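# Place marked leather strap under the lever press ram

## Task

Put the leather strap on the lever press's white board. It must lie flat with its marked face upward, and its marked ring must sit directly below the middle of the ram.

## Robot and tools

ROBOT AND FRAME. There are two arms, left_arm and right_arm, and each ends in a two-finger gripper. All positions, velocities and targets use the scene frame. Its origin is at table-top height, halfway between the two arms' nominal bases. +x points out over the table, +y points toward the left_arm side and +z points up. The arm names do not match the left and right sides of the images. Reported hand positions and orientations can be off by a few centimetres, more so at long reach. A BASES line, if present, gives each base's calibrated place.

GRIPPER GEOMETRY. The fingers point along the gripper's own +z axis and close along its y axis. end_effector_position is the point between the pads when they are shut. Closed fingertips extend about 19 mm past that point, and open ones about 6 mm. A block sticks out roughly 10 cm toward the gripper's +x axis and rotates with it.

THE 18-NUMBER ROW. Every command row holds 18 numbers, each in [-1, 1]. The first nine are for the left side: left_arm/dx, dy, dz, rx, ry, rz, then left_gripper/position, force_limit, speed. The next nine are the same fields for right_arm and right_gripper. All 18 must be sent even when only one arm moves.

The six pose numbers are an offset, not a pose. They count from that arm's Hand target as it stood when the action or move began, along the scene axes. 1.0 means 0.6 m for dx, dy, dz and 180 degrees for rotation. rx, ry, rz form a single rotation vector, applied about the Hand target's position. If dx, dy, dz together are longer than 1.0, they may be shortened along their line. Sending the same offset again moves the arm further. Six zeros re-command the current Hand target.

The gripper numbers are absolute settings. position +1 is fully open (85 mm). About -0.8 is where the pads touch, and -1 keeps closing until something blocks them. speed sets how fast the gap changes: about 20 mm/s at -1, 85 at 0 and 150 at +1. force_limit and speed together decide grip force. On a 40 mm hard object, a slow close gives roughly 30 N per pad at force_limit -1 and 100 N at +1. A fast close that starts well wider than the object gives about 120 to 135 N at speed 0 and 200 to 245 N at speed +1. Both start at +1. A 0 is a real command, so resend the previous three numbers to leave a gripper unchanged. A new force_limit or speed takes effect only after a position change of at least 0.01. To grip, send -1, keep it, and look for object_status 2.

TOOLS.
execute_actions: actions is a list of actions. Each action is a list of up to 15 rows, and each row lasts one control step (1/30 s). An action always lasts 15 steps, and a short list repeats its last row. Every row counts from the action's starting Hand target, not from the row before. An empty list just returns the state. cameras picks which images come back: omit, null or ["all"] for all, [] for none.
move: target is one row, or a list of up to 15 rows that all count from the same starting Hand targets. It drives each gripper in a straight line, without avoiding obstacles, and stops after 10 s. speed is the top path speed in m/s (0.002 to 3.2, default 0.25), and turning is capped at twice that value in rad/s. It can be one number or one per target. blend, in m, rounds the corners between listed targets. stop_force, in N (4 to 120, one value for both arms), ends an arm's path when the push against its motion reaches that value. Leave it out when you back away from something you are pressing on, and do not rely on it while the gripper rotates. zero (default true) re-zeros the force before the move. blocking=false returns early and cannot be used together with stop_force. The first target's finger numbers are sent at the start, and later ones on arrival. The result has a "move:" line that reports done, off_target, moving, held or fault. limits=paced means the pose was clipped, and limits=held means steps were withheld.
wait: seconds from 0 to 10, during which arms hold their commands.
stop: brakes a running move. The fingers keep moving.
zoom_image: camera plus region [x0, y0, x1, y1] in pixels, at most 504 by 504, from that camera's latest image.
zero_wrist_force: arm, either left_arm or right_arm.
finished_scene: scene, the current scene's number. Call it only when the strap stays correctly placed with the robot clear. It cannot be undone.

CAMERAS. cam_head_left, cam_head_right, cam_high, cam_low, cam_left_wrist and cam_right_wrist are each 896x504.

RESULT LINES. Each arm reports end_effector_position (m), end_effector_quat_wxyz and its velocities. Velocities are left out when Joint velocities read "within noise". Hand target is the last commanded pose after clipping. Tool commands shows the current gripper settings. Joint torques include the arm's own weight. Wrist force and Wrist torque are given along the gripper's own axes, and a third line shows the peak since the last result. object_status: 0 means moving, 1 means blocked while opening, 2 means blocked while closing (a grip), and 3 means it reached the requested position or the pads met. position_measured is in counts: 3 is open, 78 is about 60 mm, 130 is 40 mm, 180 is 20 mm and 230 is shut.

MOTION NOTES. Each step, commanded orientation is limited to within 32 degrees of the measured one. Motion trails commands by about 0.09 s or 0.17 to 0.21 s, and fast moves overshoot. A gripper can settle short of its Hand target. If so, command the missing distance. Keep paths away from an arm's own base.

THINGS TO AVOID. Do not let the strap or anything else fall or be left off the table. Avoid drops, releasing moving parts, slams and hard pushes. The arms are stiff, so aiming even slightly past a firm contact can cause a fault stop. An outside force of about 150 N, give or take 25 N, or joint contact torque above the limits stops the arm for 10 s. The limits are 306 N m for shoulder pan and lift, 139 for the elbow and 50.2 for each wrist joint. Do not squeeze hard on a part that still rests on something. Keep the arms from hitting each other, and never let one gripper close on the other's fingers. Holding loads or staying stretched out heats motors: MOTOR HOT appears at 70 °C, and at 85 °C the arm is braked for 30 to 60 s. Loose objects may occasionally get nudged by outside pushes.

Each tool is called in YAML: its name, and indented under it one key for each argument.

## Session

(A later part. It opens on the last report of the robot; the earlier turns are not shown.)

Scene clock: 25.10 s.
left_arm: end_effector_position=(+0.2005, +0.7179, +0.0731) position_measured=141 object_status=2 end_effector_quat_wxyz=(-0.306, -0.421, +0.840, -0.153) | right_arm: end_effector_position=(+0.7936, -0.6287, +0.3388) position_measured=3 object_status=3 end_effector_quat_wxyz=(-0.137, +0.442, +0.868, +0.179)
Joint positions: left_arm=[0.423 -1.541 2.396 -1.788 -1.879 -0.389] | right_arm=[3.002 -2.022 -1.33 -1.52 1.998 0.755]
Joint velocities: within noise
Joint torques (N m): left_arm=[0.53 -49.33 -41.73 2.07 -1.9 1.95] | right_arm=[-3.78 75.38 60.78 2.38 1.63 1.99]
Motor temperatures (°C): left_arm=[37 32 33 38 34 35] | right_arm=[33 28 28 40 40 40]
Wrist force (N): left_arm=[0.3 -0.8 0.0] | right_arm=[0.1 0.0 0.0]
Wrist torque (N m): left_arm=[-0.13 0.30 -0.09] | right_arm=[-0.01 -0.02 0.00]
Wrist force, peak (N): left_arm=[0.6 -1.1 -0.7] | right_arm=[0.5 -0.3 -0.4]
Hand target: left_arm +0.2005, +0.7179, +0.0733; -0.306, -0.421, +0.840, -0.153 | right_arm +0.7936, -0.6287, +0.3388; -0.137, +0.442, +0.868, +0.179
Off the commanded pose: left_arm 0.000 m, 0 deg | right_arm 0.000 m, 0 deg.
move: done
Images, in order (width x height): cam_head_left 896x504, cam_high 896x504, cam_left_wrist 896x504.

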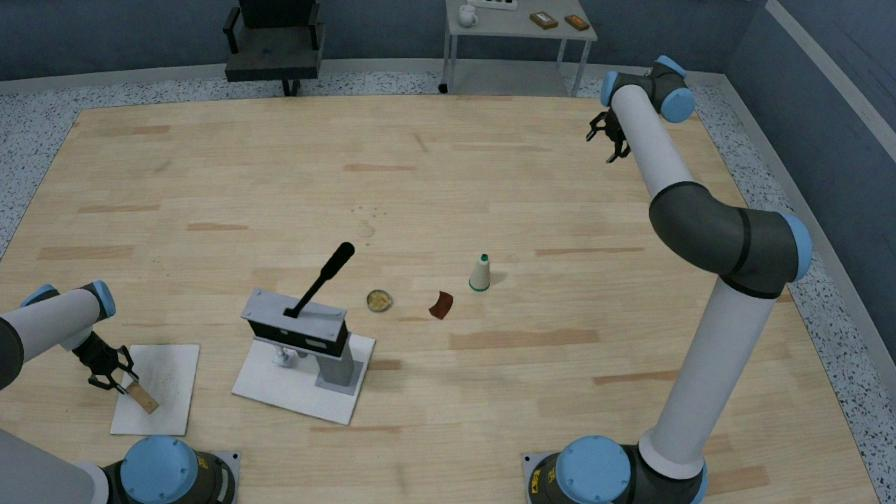

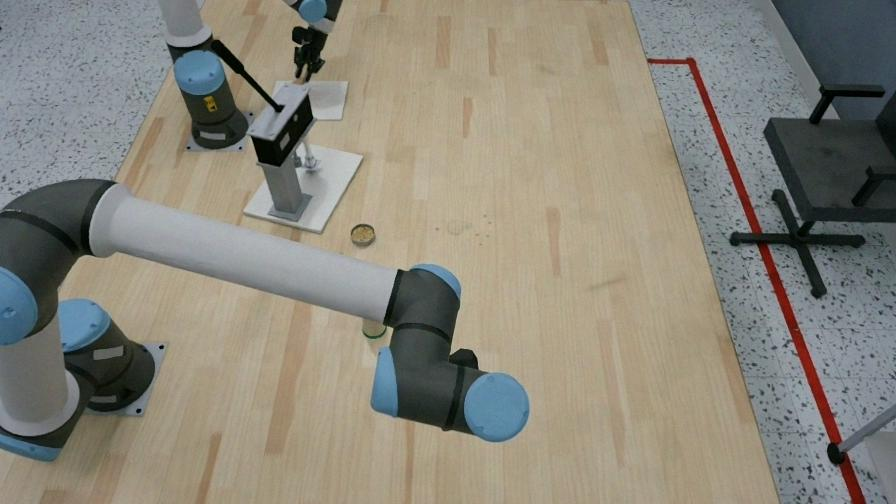

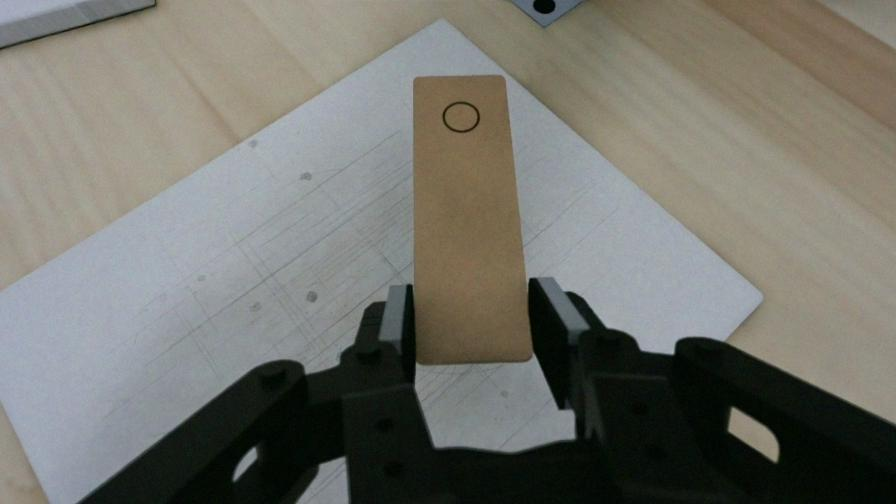

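move:
  target:
    - [0.4,-0.12,0.08,0,0,0,-1,-1,-1,0,0,0,0,0,0,1,1,1]
    - [0.5,-0.3,0.08,0,0,0,-1,-1,-1,0,0,0,0,0,0,1,1,1]
  speed: 0.25
  blend: [0.05,0]
  cameras: ["cam_left_wrist","cam_head_left","cam_low"]

Scene clock: 27.97 s.
left_arm: end_effector_position=(+0.5003, +0.5381, +0.1213) position_measured=141 object_status=2 end_effector_quat_wxyz=(-0.306, -0.421, +0.840, -0.153) | right_arm: end_effector_position=(+0.7936, -0.6287, +0.3388) position_measured=3 object_status=3 end_effector_quat_wxyz=(-0.137, +0.442, +0.868, +0.179)
Joint positions: left_arm=[0.002 -1.336 2.071 -1.83 -2.104 -0.78] | right_arm=[3.002 -2.022 -1.33 -1.52 1.998 0.755]
Joint velocities: within noise
Joint torques (N m): left_arm=[-14.38 -48.43 -47.82 -5.57 -5.03 -2.32] | right_arm=[-3.31 75.53 61.3 2.42 1.05 1.93]
Motor temperatures (°C): left_arm=[37 32 33 38 34 35] | right_arm=[33 28 28 40 40 40]
Wrist force (N): left_arm=[-0.8 -1.2 0.2] | right_arm=[0.4 -0.2 0.0]
Wrist torque (N m): left_arm=[-0.20 0.52 -0.07] | right_arm=[-0.03 -0.07 0.00]
Wrist force, peak (N): left_arm=[0.3 -3.1 1.0] | right_arm=[0.6 -0.2 -0.5]
Hand target: left_arm +0.5005, +0.5379, +0.1213; -0.306, -0.421, +0.840, -0.153 | right_arm +0.7936, -0.6287, +0.3388; -0.137, +0.442, +0.868, +0.179
Off the commanded pose: left_arm 0.000 m, 0 deg | right_arm 0.000 m, 0 deg.
move: done
Images, in order (width x height): cam_head_left 896x504, cam_low 896x504, cam_left_wrist 896x504.

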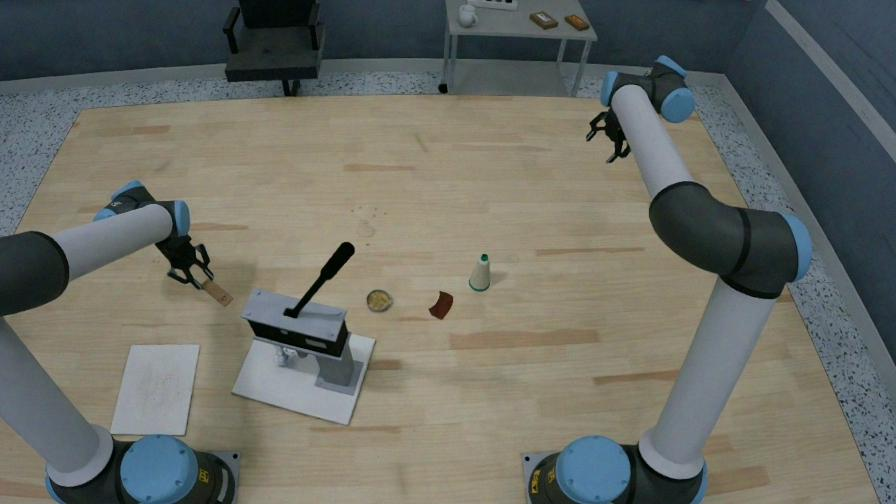

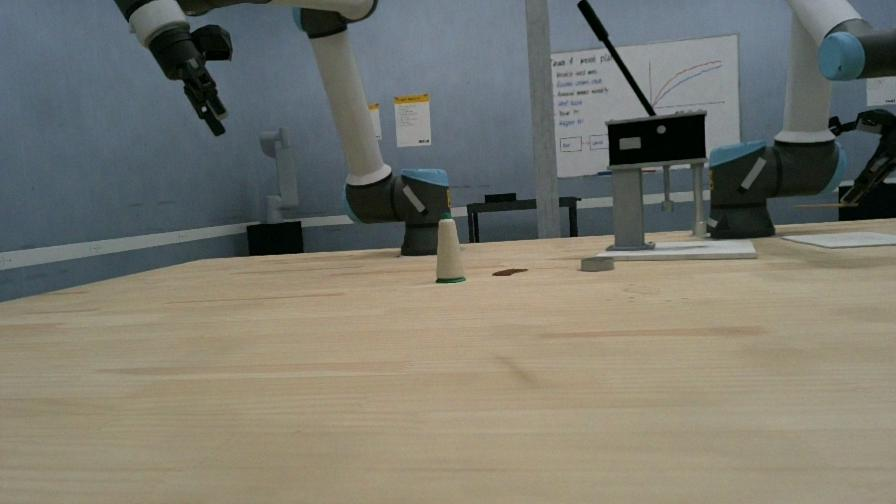

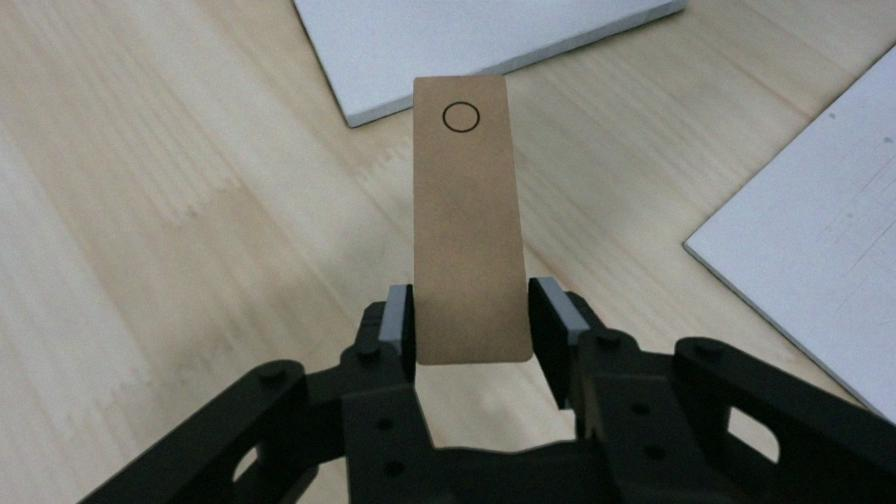

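move:
  target: [0.1,0.13,0.02,-0.0889,0.0667,0,-1,-1,-1,0,0,0,0,0,0,1,1,1]
  speed: 0.25
  cameras: ["cam_left_wrist"]

Scene clock: 29.70 s.
left_arm: end_effector_position=(+0.5604, +0.6159, +0.1333) position_measured=141 object_status=2 end_effector_quat_wxyz=(-0.448, -0.388, +0.774, -0.223) | right_arm: end_effector_position=(+0.7936, -0.6287, +0.3388) position_measured=3 object_status=3 end_effector_quat_wxyz=(-0.137, +0.442, +0.868, +0.179)
Joint positions: left_arm=[0.162 -1.083 1.748 -1.333 -2.204 -0.438] | right_arm=[3.002 -2.022 -1.33 -1.52 1.998 0.755]
Joint velocities: within noise
Joint torques (N m): left_arm=[11.66 -74.97 -47.18 3.42 -4.29 2.88] | right_arm=[-4.02 75.5 61.11 2.37 1.43 2.02]
Motor temperatures (°C): left_arm=[37 32 33 38 34 35] | right_arm=[33 28 28 40 40 40]
Wrist force (N): left_arm=[-1.0 -1.0 0.1] | right_arm=[0.1 -0.3 -0.4]
Wrist torque (N m): left_arm=[-0.17 0.71 -0.08] | right_arm=[-0.05 -0.01 0.00]
Wrist force, peak (N): left_arm=[-1.1 -1.2 -1.0] | right_arm=[0.5 -0.5 -0.4]
Hand target: left_arm +0.5605, +0.6159, +0.1333; -0.448, -0.388, +0.774, -0.223 | right_arm +0.7936, -0.6287, +0.3388; -0.137, +0.442, +0.868, +0.179
Off the commanded pose: left_arm 0.000 m, 0 deg | right_arm 0.000 m, 0 deg.
move: done
Images, in order (width x height): cam_left_wrist 896x504.

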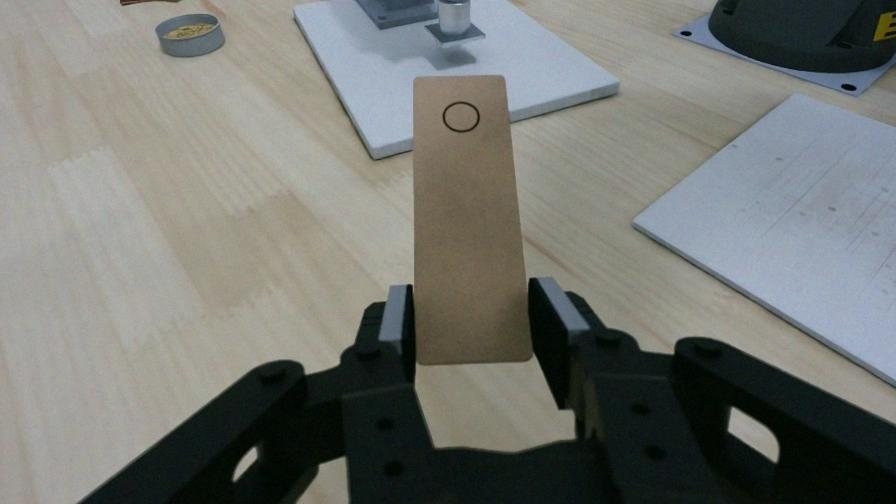

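move:
  target: [0.05,0.06,-0.03,-0.0622,0.0467,0,-1,-1,-1,0,0,0,0,0,0,1,1,1]
  speed: 0.25
  cameras: ["cam_left_wrist"]

zoom_image:
  camera: "cam_left_wrist"
  region: [270, 0, 630, 203]

Scene clock: 31.07 s.
left_arm: end_effector_position=(+0.5904, +0.6519, +0.1153) position_measured=141 object_status=2 end_effector_quat_wxyz=(-0.539, -0.357, +0.714, -0.269) | right_arm: end_effector_position=(+0.7936, -0.6287, +0.3388) position_measured=3 object_status=3 end_effector_quat_wxyz=(-0.137, +0.442, +0.868, +0.179)
Joint positions: left_arm=[0.218 -0.891 1.553 -1.019 -2.235 -0.227] | right_arm=[3.002 -2.022 -1.33 -1.52 1.998 0.755]
Joint velocities: within noise
Joint torques (N m): left_arm=[10.97 -91.07 -46.77 5.52 2.71 3.54] | right_arm=[-4.46 74.28 60.43 2.02 1.39 1.92]
Motor temperatures (°C): left_arm=[37 32 33 38 34 35] | right_arm=[33 28 28 40 40 40]
Wrist force (N): left_arm=[-0.1 -0.7 0.7] | right_arm=[0.3 0.0 -0.3]
Wrist torque (N m): left_arm=[-0.13 0.65 -0.07] | right_arm=[0.00 -0.05 0.00]
Wrist force, peak (N): left_arm=[-0.1 -1.7 0.4] | right_arm=[0.5 -0.3 -0.4]
Hand target: left_arm +0.5905, +0.6519, +0.1153; -0.539, -0.357, +0.714, -0.269 | right_arm +0.7936, -0.6287, +0.3388; -0.137, +0.442, +0.868, +0.179
Off the commanded pose: left_arm 0.000 m, 0 deg | right_arm 0.000 m, 0 deg.
move: done
Images, in order (width x height): cam_left_wrist 896x504.

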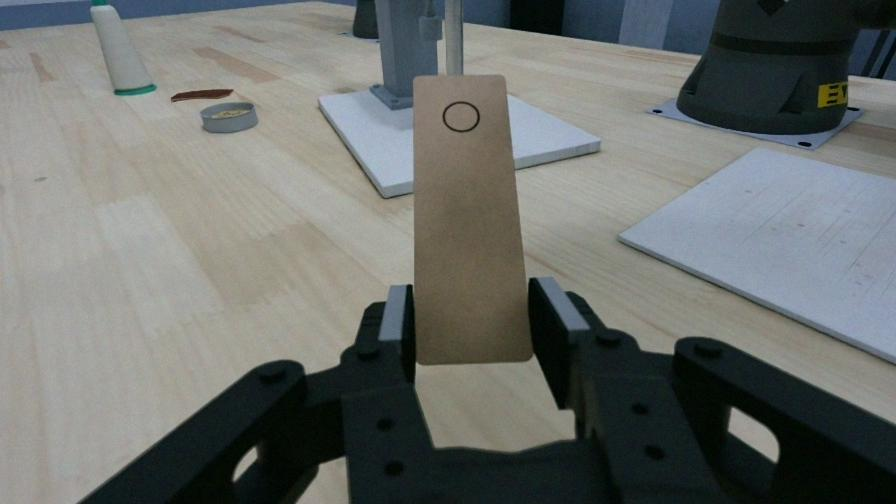

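Scaled by 1.400.

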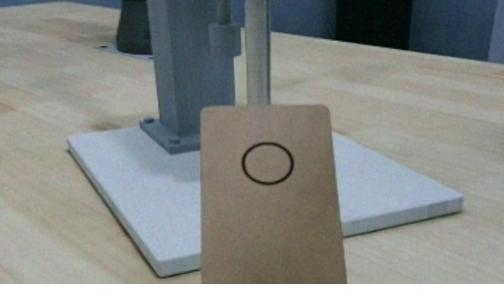

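move:
  target: [0.2,-0.65,-0.03,0,0,-0.306,-1,-1,-1,0,0,0,0,0,0,1,1,1]
  speed: 0.25
  cameras: ["cam_left_wrist","cam_head_left"]

zoom_image:
  camera: "cam_left_wrist"
  region: [270, 0, 670, 225]

Scene clock: 33.93 s.
left_arm: end_effector_position=(+0.7104, +0.2620, +0.0973) position_measured=141 object_status=2 end_effector_quat_wxyz=(-0.602, +0.013, +0.798, +0.011) | right_arm: end_effector_position=(+0.7936, -0.6287, +0.3388) position_measured=3 object_status=3 end_effector_quat_wxyz=(-0.137, +0.442, +0.868, +0.179)
Joint positions: left_arm=[-0.409 -0.605 1.038 -0.729 -1.918 -0.105] | right_arm=[3.002 -2.022 -1.33 -1.52 1.998 0.755]
Joint velocities: within noise
Joint torques (N m): left_arm=[-11.13 -106.84 -48.34 5.81 2.71 2.85] | right_arm=[-2.63 72.98 62.56 2.34 1.55 1.54]
Motor temperatures (°C): left_arm=[37 32 33 38 34 35] | right_arm=[33 28 28 40 40 40]
Wrist force (N): left_arm=[0.4 -1.1 0.4] | right_arm=[0.2 0.0 -0.2]
Wrist torque (N m): left_arm=[-0.19 0.48 -0.10] | right_arm=[0.00 -0.04 0.00]
Wrist force, peak (N): left_arm=[0.1 -4.2 -0.7] | right_arm=[0.6 -0.1 -0.6]
Hand target: left_arm +0.7105, +0.2619, +0.0973; -0.602, +0.013, +0.798, +0.011 | right_arm +0.7936, -0.6287, +0.3388; -0.137, +0.442, +0.868, +0.179
Off the commanded pose: left_arm 0.000 m, 0 deg | right_arm 0.000 m, 0 deg.
move: done
Images, in order (width x height): cam_head_left 896x504, cam_left_wrist 896x504.

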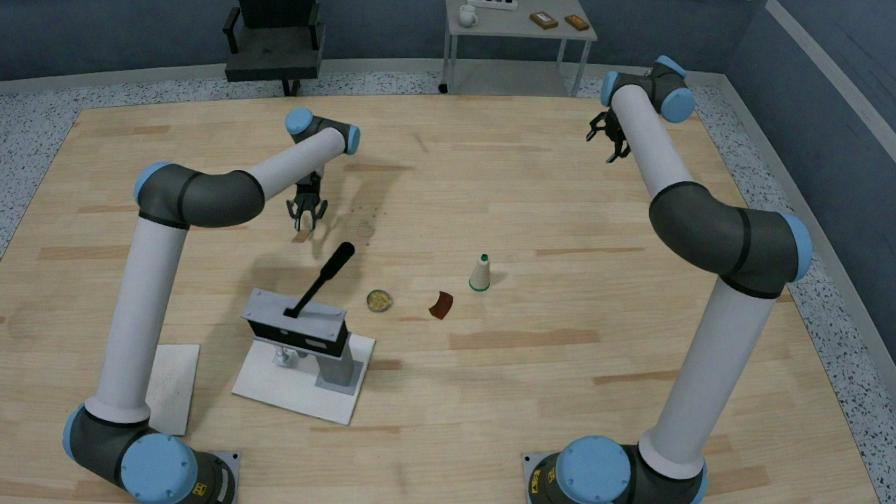

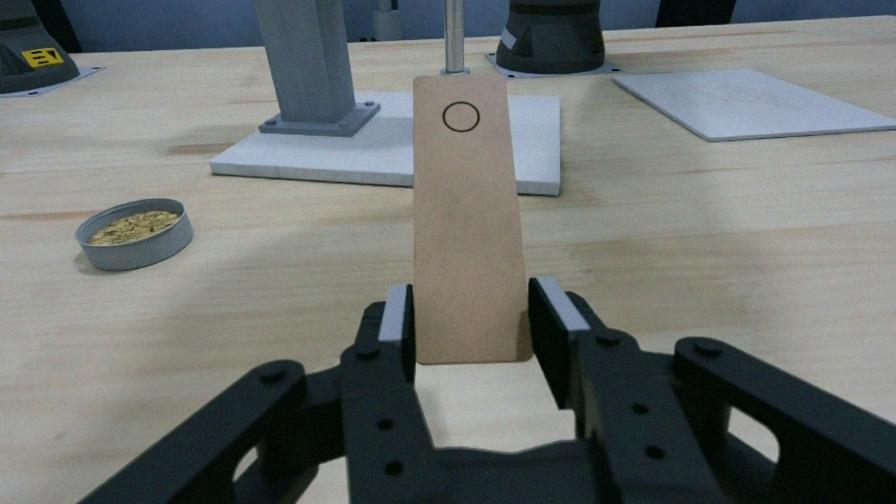

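Scaled by 1.260.

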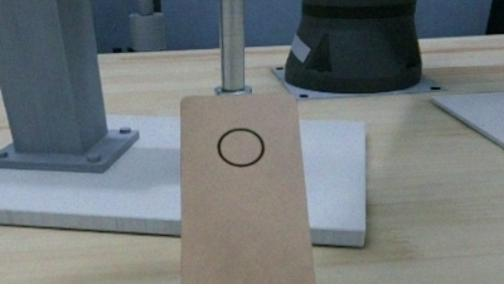

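move:
  target: [-0.05,-0.33,0.0,0,0.075,0,-1,-1,-1,0,0,0,0,0,0,1,1,1]
  speed: 0.25
  cameras: ["cam_left_wrist"]

zoom_image:
  camera: "cam_left_wrist"
  region: [500, 0, 896, 223]

Scene clock: 35.73 s.
left_arm: end_effector_position=(+0.6805, +0.0640, +0.0973) position_measured=141 object_status=2 end_effector_quat_wxyz=(+0.692, -0.014, -0.722, -0.009) | right_arm: end_effector_position=(+0.7936, -0.6287, +0.3388) position_measured=3 object_status=3 end_effector_quat_wxyz=(-0.137, +0.442, +0.868, +0.179)
Joint positions: left_arm=[-0.58 -0.415 0.77 -0.405 -2.104 -0.019] | right_arm=[3.002 -2.022 -1.33 -1.52 1.998 0.755]
Joint velocities: within noise
Joint torques (N m): left_arm=[-11.24 -120.4 -47.79 7.28 -3.49 3.03] | right_arm=[-0.32 74.14 62.13 2.19 1.51 1.9]
Motor temperatures (°C): left_arm=[37 32 33 38 34 35] | right_arm=[33 28 28 40 40 40]
Wrist force (N): left_arm=[-0.3 -1.5 -0.1] | right_arm=[0.4 -0.1 -0.2]
Wrist torque (N m): left_arm=[-0.33 0.69 -0.07] | right_arm=[-0.02 -0.06 -0.01]
Wrist force, peak (N): left_arm=[-0.3 -3.8 0.8] | right_arm=[0.6 -0.5 -0.1]
Hand target: left_arm +0.6805, +0.0639, +0.0973; +0.692, -0.014, -0.722, -0.009 | right_arm +0.7936, -0.6287, +0.3388; -0.137, +0.442, +0.868, +0.179
Off the commanded pose: left_arm 0.000 m, 0 deg | right_arm 0.000 m, 0 deg.
move: done
Images, in order (width x height): cam_left_wrist 896x504.

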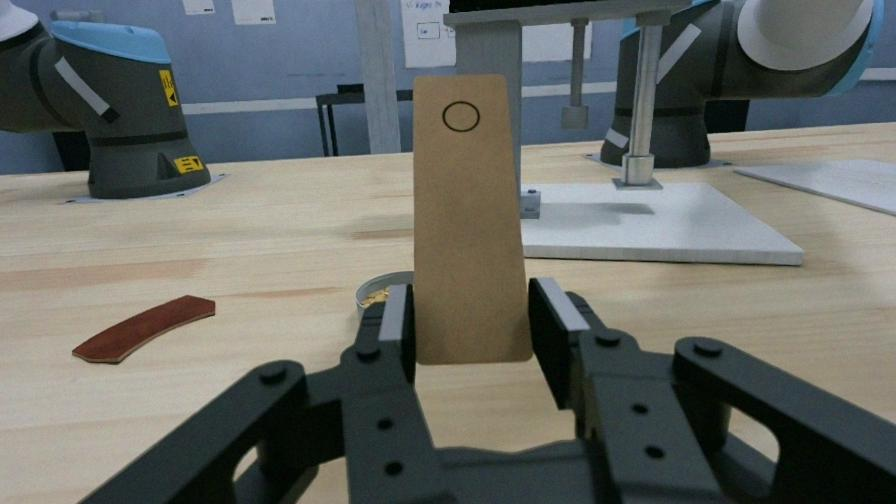

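Scaled by 1.273.

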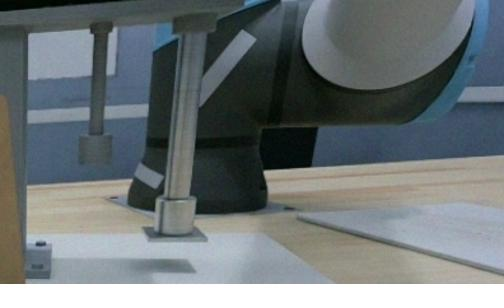

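move:
  target: [-0.2,0.083,0,0,0,0,-1,-1,-1,0,0,0,0,0,0,1,1,1]
  speed: 0.25
  cameras: ["cam_left_wrist"]

zoom_image:
  camera: "cam_left_wrist"
  region: [560, 60, 860, 260]

move:
  target:
    - [0.08,0.25,0,0,0,0,-1,-1,-1,0,0,0,0,0,0,1,1,1]
    - [0,0.5,0,0,0,0,-1,-1,-1,0,0,0,0,0,0,1,1,1]
  speed: 0.25
  blend: [0.04,0]
  cameras: ["cam_left_wrist"]

zoom_image:
  camera: "cam_left_wrist"
  region: [100, 60, 400, 260]

Scene clock: 38.30 s.
left_arm: end_effector_position=(+0.5606, +0.1137, +0.0972) position_measured=141 object_status=2 end_effector_quat_wxyz=(+0.692, -0.014, -0.722, -0.009) end_effector_velocity=(-0.001, +0.001, +0.000) end_effector_angular_velocity=(+0.000, +0.000, +0.001) | right_arm: end_effector_position=(+0.7936, -0.6287, +0.3388) position_measured=3 object_status=3 end_effector_quat_wxyz=(-0.137, +0.442, +0.868, +0.179)
Joint positions: left_arm=[-0.603 -0.642 1.234 -0.642 -2.127 -0.02] | right_arm=[3.002 -2.022 -1.33 -1.52 1.998 0.755]
Joint velocities: left_arm=[0 -0.002 0.005 -0.002 -0.001 0] | right_arm=[within noise]
Joint torques (N m): left_arm=[-11.09 -127.4 -29.5 -0.38 -3.43 -2.08] | right_arm=[-2.64 74.23 61.32 2.16 1.69 1.9]
Motor temperatures (°C): left_arm=[37 32 33 38 34 35] | right_arm=[33 28 28 40 40 40]
Wrist force (N): left_arm=[0.2 -1.3 0.1] | right_arm=[0.5 0.1 -0.3]
Wrist torque (N m): left_arm=[-0.26 0.66 -0.11] | right_arm=[0.01 -0.08 0.00]
Wrist force, peak (N): left_arm=[0.1 -2.0 -1.4] | right_arm=[0.0 -0.5 -0.6]
Hand target: left_arm +0.5605, +0.1137, +0.0973; +0.692, -0.014, -0.722, -0.009 | right_arm +0.7936, -0.6287, +0.3388; -0.137, +0.442, +0.868, +0.179
Off the commanded pose: left_arm 0.000 m, 0 deg | right_arm 0.000 m, 0 deg.
move: done
Images, in order (width x height): cam_left_wrist 896x504.

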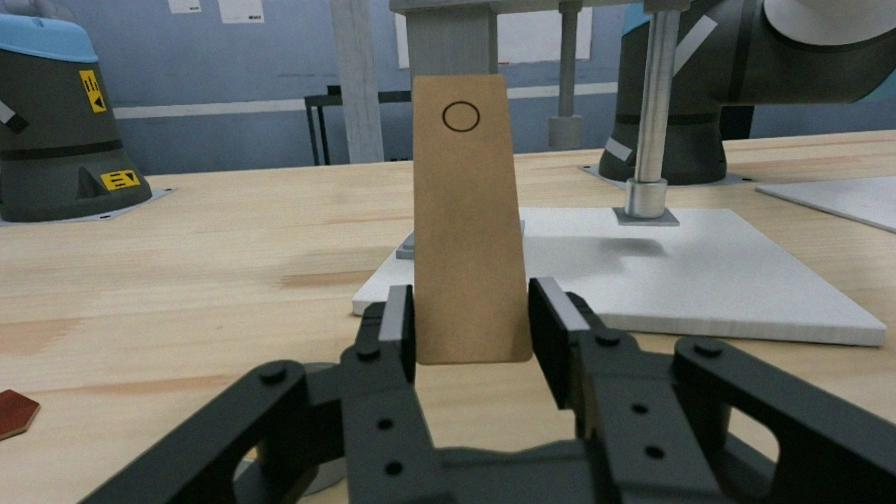

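Scaled by 1.680.

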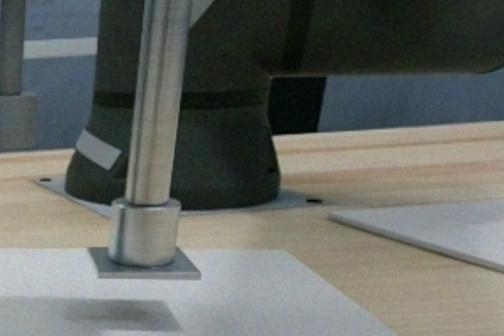

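Scene clock: 40.20 s.
left_arm: end_effector_position=(+0.5605, +0.4134, +0.0972) position_measured=141 object_status=2 end_effector_quat_wxyz=(+0.692, -0.014, -0.722, -0.009) | right_arm: end_effector_position=(+0.7936, -0.6287, +0.3388) position_measured=3 object_status=3 end_effector_quat_wxyz=(-0.137, +0.442, +0.868, +0.179)
Joint positions: left_arm=[-0.311 -0.747 1.446 -0.744 -1.835 -0.005] | right_arm=[3.002 -2.022 -1.33 -1.52 1.998 0.755]
Joint velocities: within noise
Joint torques (N m): left_arm=[11.49 -113.86 -25.54 -0.55 2.93 3.26] | right_arm=[-4.65 71.64 61.49 2.11 1.66 1.64]
Motor temperatures (°C): left_arm=[37 32 33 38 34 35] | right_arm=[33 28 28 40 40 40]
Wrist force (N): left_arm=[0.4 -0.5 0.2] | right_arm=[0.3 0.0 -0.3]
Wrist torque (N m): left_arm=[-0.14 0.58 -0.02] | right_arm=[-0.01 -0.05 0.00]
Wrist force, peak (N): left_arm=[0.1 -3.5 0.8] | right_arm=[0.4 -0.5 -0.4]
Hand target: left_arm +0.5605, +0.4137, +0.0973; +0.692, -0.014, -0.722, -0.009 | right_arm +0.7936, -0.6287, +0.3388; -0.137, +0.442, +0.868, +0.179
Off the commanded pose: left_arm 0.000 m, 0 deg | right_arm 0.000 m, 0 deg.
move: done
Images, in order (width x height): cam_left_wrist 896x504.

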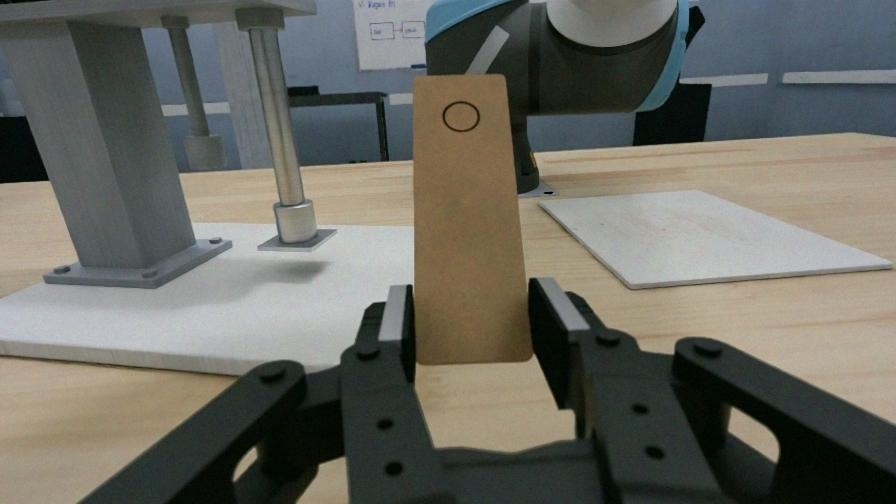

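Scaled by 1.680.

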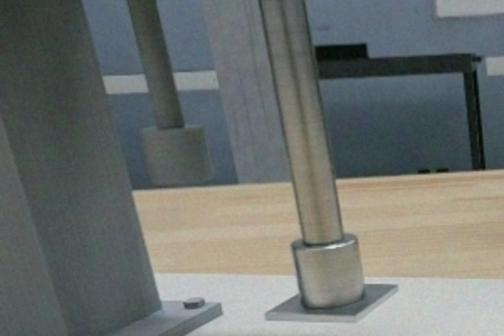

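move:
  target: [-0.133,-0.217,-0.025,-0.008,-0.2635,0,-1,-1,-1,0,0,0,0,0,0,1,1,1]
  speed: 0.25
  cameras: ["cam_left_wrist","cam_head_left","cam_low"]

Scene clock: 43.73 s.
left_arm: end_effector_position=(+0.4807, +0.2836, +0.0823) position_measured=141 object_status=2 end_effector_quat_wxyz=(-0.343, +0.018, +0.939, +0.005) | right_arm: end_effector_position=(+0.7936, -0.6287, +0.3388) position_measured=3 object_status=3 end_effector_quat_wxyz=(-0.137, +0.442, +0.868, +0.179)
Joint positions: left_arm=[-0.544 -1.21 1.945 -1.668 -1.882 -0.388] | right_arm=[3.002 -2.022 -1.33 -1.52 1.998 0.755]
Joint velocities: within noise
Joint torques (N m): left_arm=[-10.03 -87.38 -31.01 -5.35 1.59 -1.89] | right_arm=[-2.23 71.09 61.75 2.19 1.65 1.71]
Motor temperatures (°C): left_arm=[37 32 33 38 34 35] | right_arm=[33 28 28 40 40 40]
Wrist force (N): left_arm=[0.2 -0.5 0.0] | right_arm=[0.2 -0.2 -0.4]
Wrist torque (N m): left_arm=[-0.10 0.31 -0.10] | right_arm=[-0.03 -0.03 0.00]
Wrist force, peak (N): left_arm=[0.8 -1.5 0.9] | right_arm=[0.7 -0.3 -0.4]
Hand target: left_arm +0.4807, +0.2835, +0.0823; -0.343, +0.018, +0.939, +0.005 | right_arm +0.7936, -0.6287, +0.3388; -0.137, +0.442, +0.868, +0.179
Off the commanded pose: left_arm 0.000 m, 0 deg | right_arm 0.000 m, 0 deg.
move: done
Images, in order (width x height): cam_head_left 896x504, cam_low 896x504, cam_left_wrist 896x504.

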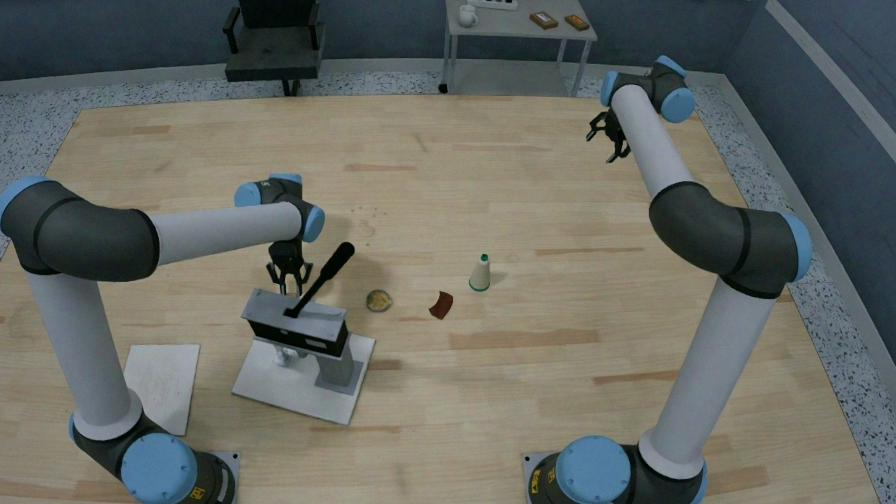

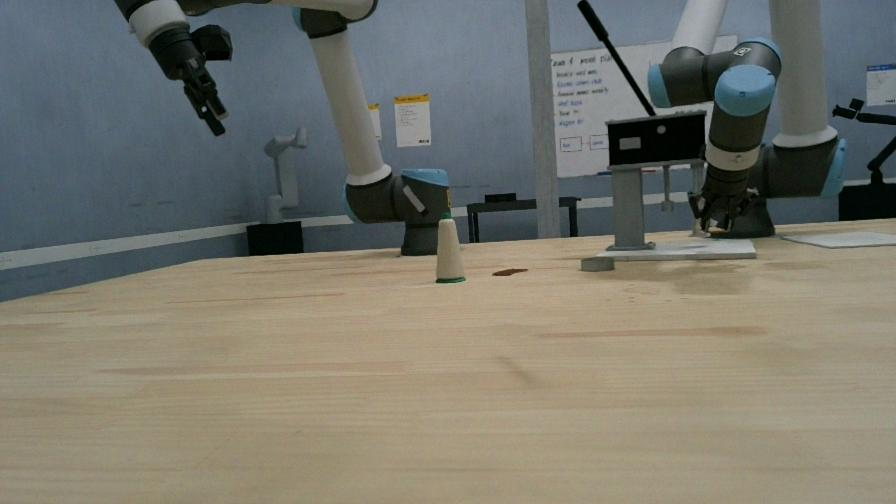

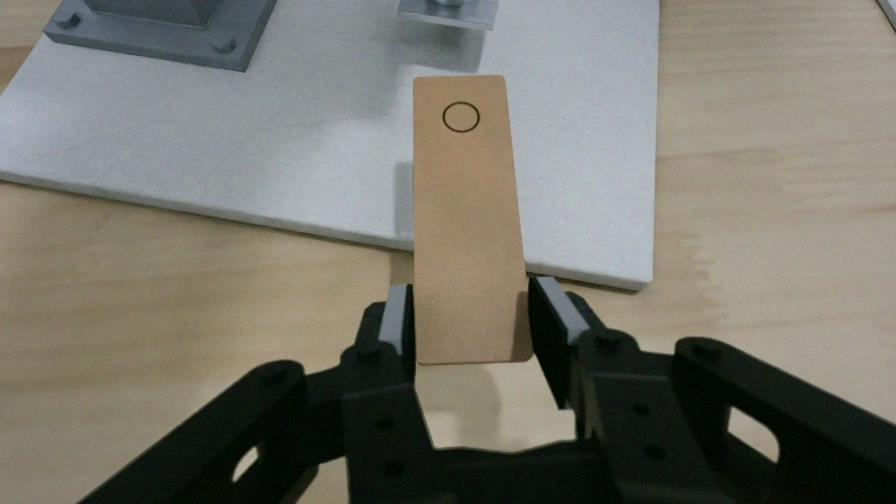

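move:
  target:
    - [0,0.001,-0.068,0,0,0,-1,-1,-1,0,0,0,0,0,0,1,1,1]
    - [-0.06,0.004,-0.068,0,0,0,-1,-1,-1,0,0,0,0,0,0,1,1,1]
  speed: 0.1
  cameras: ["cam_left_wrist","cam_low"]

zoom_image:
  camera: "cam_low"
  region: [580, 90, 800, 280]

Scene clock: 46.07 s.
left_arm: end_effector_position=(+0.4448, +0.2859, +0.0414) position_measured=141 object_status=2 end_effector_quat_wxyz=(-0.343, +0.018, +0.939, +0.005) | right_arm: end_effector_position=(+0.7936, -0.6287, +0.3388) position_measured=3 object_status=3 end_effector_quat_wxyz=(-0.137, +0.442, +0.868, +0.179)
Joint positions: left_arm=[-0.567 -1.204 2.038 -1.773 -1.896 -0.408] | right_arm=[3.002 -2.022 -1.33 -1.52 1.998 0.755]
Joint velocities: within noise
Joint torques (N m): left_arm=[-10.79 -84.26 -25.77 -4.94 -4 -2.01] | right_arm=[-4.44 69.81 61.53 2.34 1.55 1.94]
Motor temperatures (°C): left_arm=[37 32 33 38 34 35] | right_arm=[33 28 28 40 40 40]
Wrist force (N): left_arm=[-0.1 -1.1 -0.8] | right_arm=[0.5 -0.1 0.2]
Wrist torque (N m): left_arm=[-0.19 0.35 -0.10] | right_arm=[-0.01 -0.08 -0.01]
Wrist force, peak (N): left_arm=[-0.7 -1.6 -0.3] | right_arm=[0.3 -0.7 -0.4]
Hand target: left_arm +0.4447, +0.2859, +0.0415; -0.343, +0.018, +0.939, +0.005 | right_arm +0.7936, -0.6287, +0.3388; -0.137, +0.442, +0.868, +0.179
Off the commanded pose: left_arm 0.000 m, 0 deg | right_arm 0.000 m, 0 deg.
move: done
Images, in order (width x height): cam_low 896x504, cam_left_wrist 896x504.

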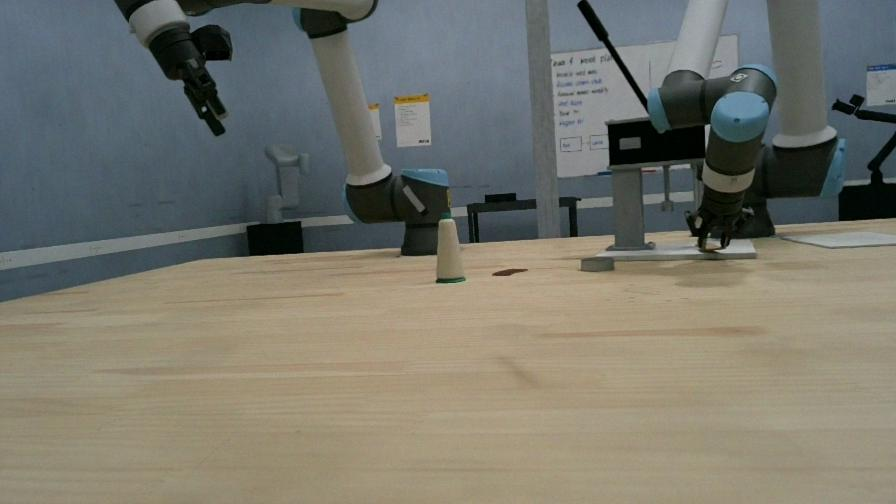

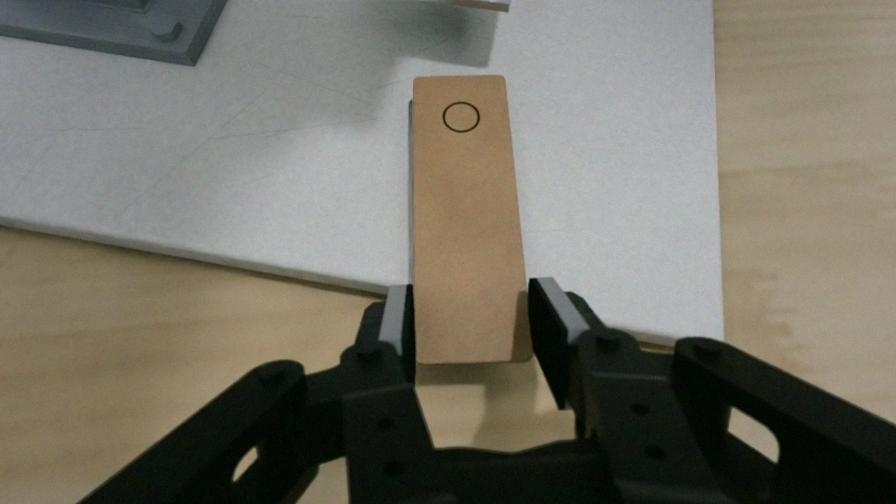

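Scaled by 2.291.

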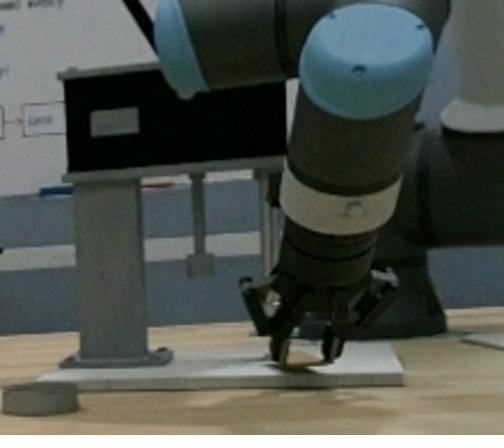

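move:
  target: [-0.095,0.003,0,0,0,0,-1,-1,-1,0,0,0,0,0,0,1,1,1]
  speed: 0.06
  stop_force: 8
  cameras: ["cam_left_wrist","cam_head_right"]

move:
  target: [0,0,-0.03,0,0,0,-1,-1,-1,0,0,0,0,0,0,1,1,1]
  speed: 0.01
  stop_force: 4
  cameras: ["cam_left_wrist","cam_low"]

Scene clock: 48.47 s.
left_arm: end_effector_position=(+0.3877, +0.2877, +0.0414) position_measured=141 object_status=2 end_effector_quat_wxyz=(-0.343, +0.018, +0.939, +0.005) | right_arm: end_effector_position=(+0.7936, -0.6287, +0.3388) position_measured=3 object_status=3 end_effector_quat_wxyz=(-0.137, +0.442, +0.868, +0.179)
Joint positions: left_arm=[-0.611 -1.274 2.148 -1.826 -1.921 -0.446] | right_arm=[3.002 -2.022 -1.33 -1.52 1.998 0.755]
Joint velocities: within noise
Joint torques (N m): left_arm=[-8.59 -75.38 -24.86 -4.94 -4.69 -2.1] | right_arm=[-5.76 72.28 61.52 1.94 1.26 1.78]
Motor temperatures (°C): left_arm=[37 32 33 38 34 35] | right_arm=[33 28 28 40 40 40]
Wrist force (N): left_arm=[-0.2 -1.1 -0.4] | right_arm=[0.3 0.0 -0.1]
Wrist torque (N m): left_arm=[-0.18 0.41 -0.11] | right_arm=[0.00 -0.06 0.00]
Wrist force, peak (N): left_arm=[-0.7 -1.1 -0.7] | right_arm=[0.5 -0.7 -0.1]
Hand target: left_arm +0.3877, +0.2877, +0.0415; -0.343, +0.018, +0.939, +0.005 | right_arm +0.7936, -0.6287, +0.3388; -0.137, +0.442, +0.868, +0.179
Off the commanded pose: left_arm 0.000 m, 0 deg | right_arm 0.000 m, 0 deg.
move: done
Images, in order (width x height): cam_head_right 896x504, cam_left_wrist 896x504.

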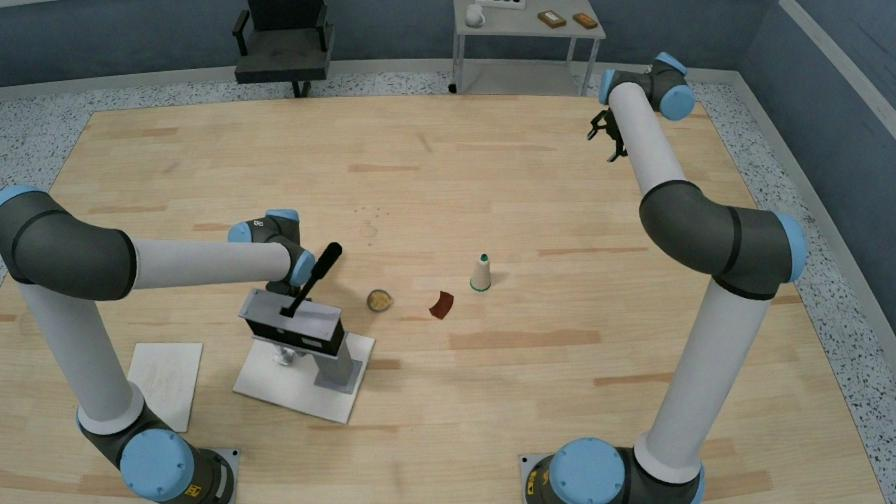

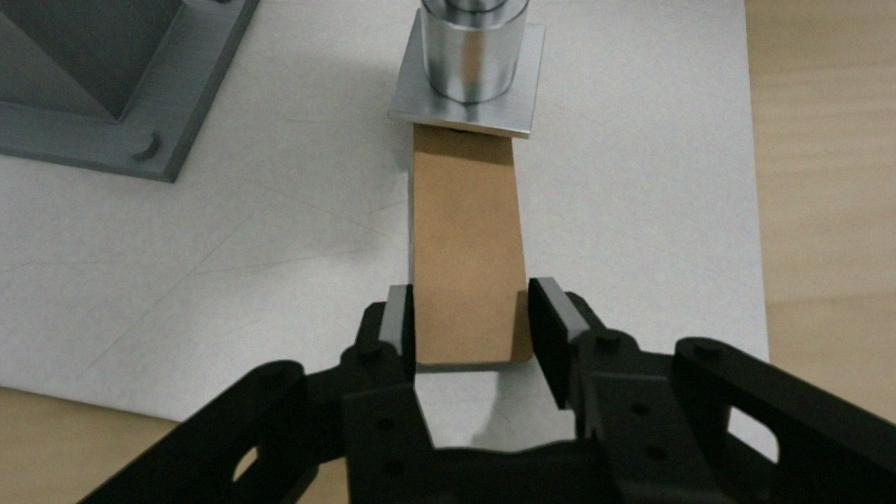

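Scene clock: 50.67 s.
left_arm: end_effector_position=(+0.3877, +0.2877, +0.0331) position_measured=141 object_status=2 end_effector_quat_wxyz=(-0.343, +0.018, +0.939, +0.005) | right_arm: end_effector_position=(+0.7936, -0.6287, +0.3388) position_measured=3 object_status=3 end_effector_quat_wxyz=(-0.137, +0.442, +0.868, +0.179)
Joint positions: left_arm=[-0.611 -1.261 2.152 -1.843 -1.921 -0.446] | right_arm=[3.002 -2.022 -1.33 -1.52 1.998 0.755]
Joint velocities: within noise
Joint torques (N m): left_arm=[-8.28 -74 -37.86 1.68 0.44 -1.13] | right_arm=[-2.99 69.92 61.69 2.3 1.95 1.42]
Motor temperatures (°C): left_arm=[37 32 33 38 34 35] | right_arm=[33 28 28 40 40 40]
Wrist force (N): left_arm=[2.1 0.3 -3.8] | right_arm=[0.5 -0.3 -0.3]
Wrist torque (N m): left_arm=[-0.27 0.45 -0.17] | right_arm=[-0.05 -0.09 -0.01]
Wrist force, peak (N): left_arm=[22.4 5.0 -26.4] | right_arm=[0.3 -0.6 -0.4]
Hand target: left_arm +0.3877, +0.2877, +0.0331; -0.343, +0.018, +0.939, +0.005 (not the last commanded pose) | right_arm +0.7936, -0.6287, +0.3388; -0.137, +0.442, +0.868, +0.179
Off the commanded pose: left_arm 0.010 m, 0 deg | right_arm 0.000 m, 0 deg.
move: contact (left_arm)
Images, in order (width x height): cam_low 896x504, cam_left_wrist 896x504.

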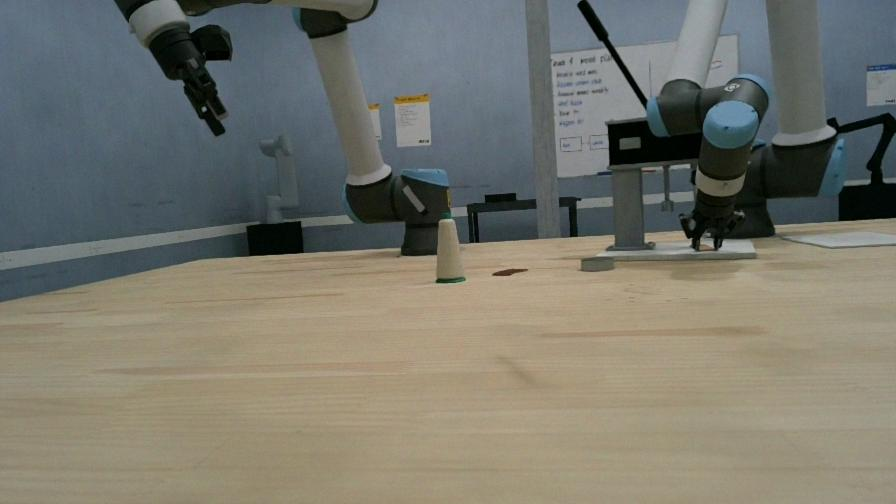

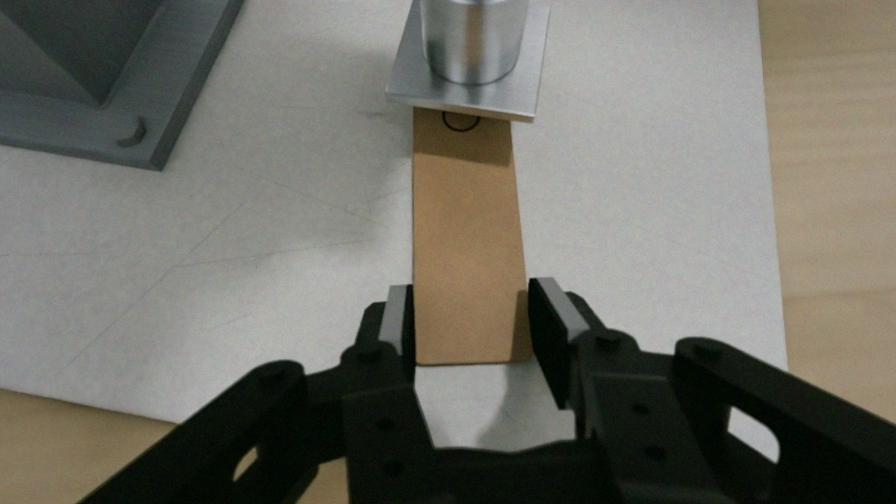

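move:
  target:
    - [-0.0005,0,0.003,0,0,0,-1,-1,-1,0,0,0,0,0,0,1,1,1]
    - [-0.0042,0.0038,0.003,0,0,0,-1,-1,-1,0,0,0,0,0,0,1,1,1]
    - [-0.0042,0.0038,0.0008,0,0,0,-1,-1,-1,0,0,0,0,0,0,1,1,1]
    - [-0.0042,0.0038,0.0008,0,0,0,0.35,-1,-1,0,0,0,0,0,0,1,1,1]
  speed: 0.02
  cameras: ["cam_left_wrist"]

Scene clock: 53.23 s.
left_arm: end_effector_position=(+0.3851, +0.2900, +0.0336) position_measured=85 object_status=0 end_effector_quat_wxyz=(-0.343, +0.018, +0.939, +0.005) | right_arm: end_effector_position=(+0.7936, -0.6287, +0.3388) position_measured=3 object_status=3 end_effector_quat_wxyz=(-0.137, +0.442, +0.868, +0.179)
Joint positions: left_arm=[-0.61 -1.266 2.157 -1.843 -1.921 -0.445] | right_arm=[3.002 -2.022 -1.33 -1.52 1.998 0.755]
Joint velocities: within noise
Joint torques (N m): left_arm=[9.97 -53.37 -27.12 -4.59 2.38 3.5] | right_arm=[-5.56 68.89 61.24 2.44 1.92 1.91]
Motor temperatures (°C): left_arm=[37 32 33 38 34 35] | right_arm=[33 28 28 40 40 40]
Wrist force (N): left_arm=[-0.1 -0.6 -0.6] | right_arm=[0.5 -0.2 -0.3]
Wrist torque (N m): left_arm=[-0.10 0.40 -0.10] | right_arm=[-0.04 -0.09 0.00]
Wrist force, peak (N): left_arm=[2.2 0.3 -3.9] | right_arm=[0.3 -0.2 -0.8]
Hand target: left_arm +0.3851, +0.2900, +0.0336; -0.343, +0.018, +0.939, +0.005 | right_arm +0.7936, -0.6287, +0.3388; -0.137, +0.442, +0.868, +0.179
Off the commanded pose: left_arm 0.000 m, 0 deg | right_arm 0.000 m, 0 deg.
move: done
Images, in order (width x height): cam_left_wrist 896x504.

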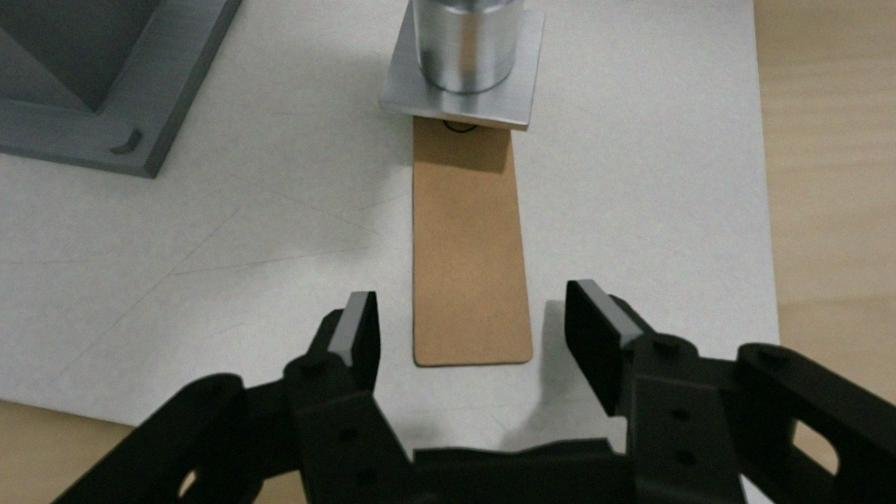

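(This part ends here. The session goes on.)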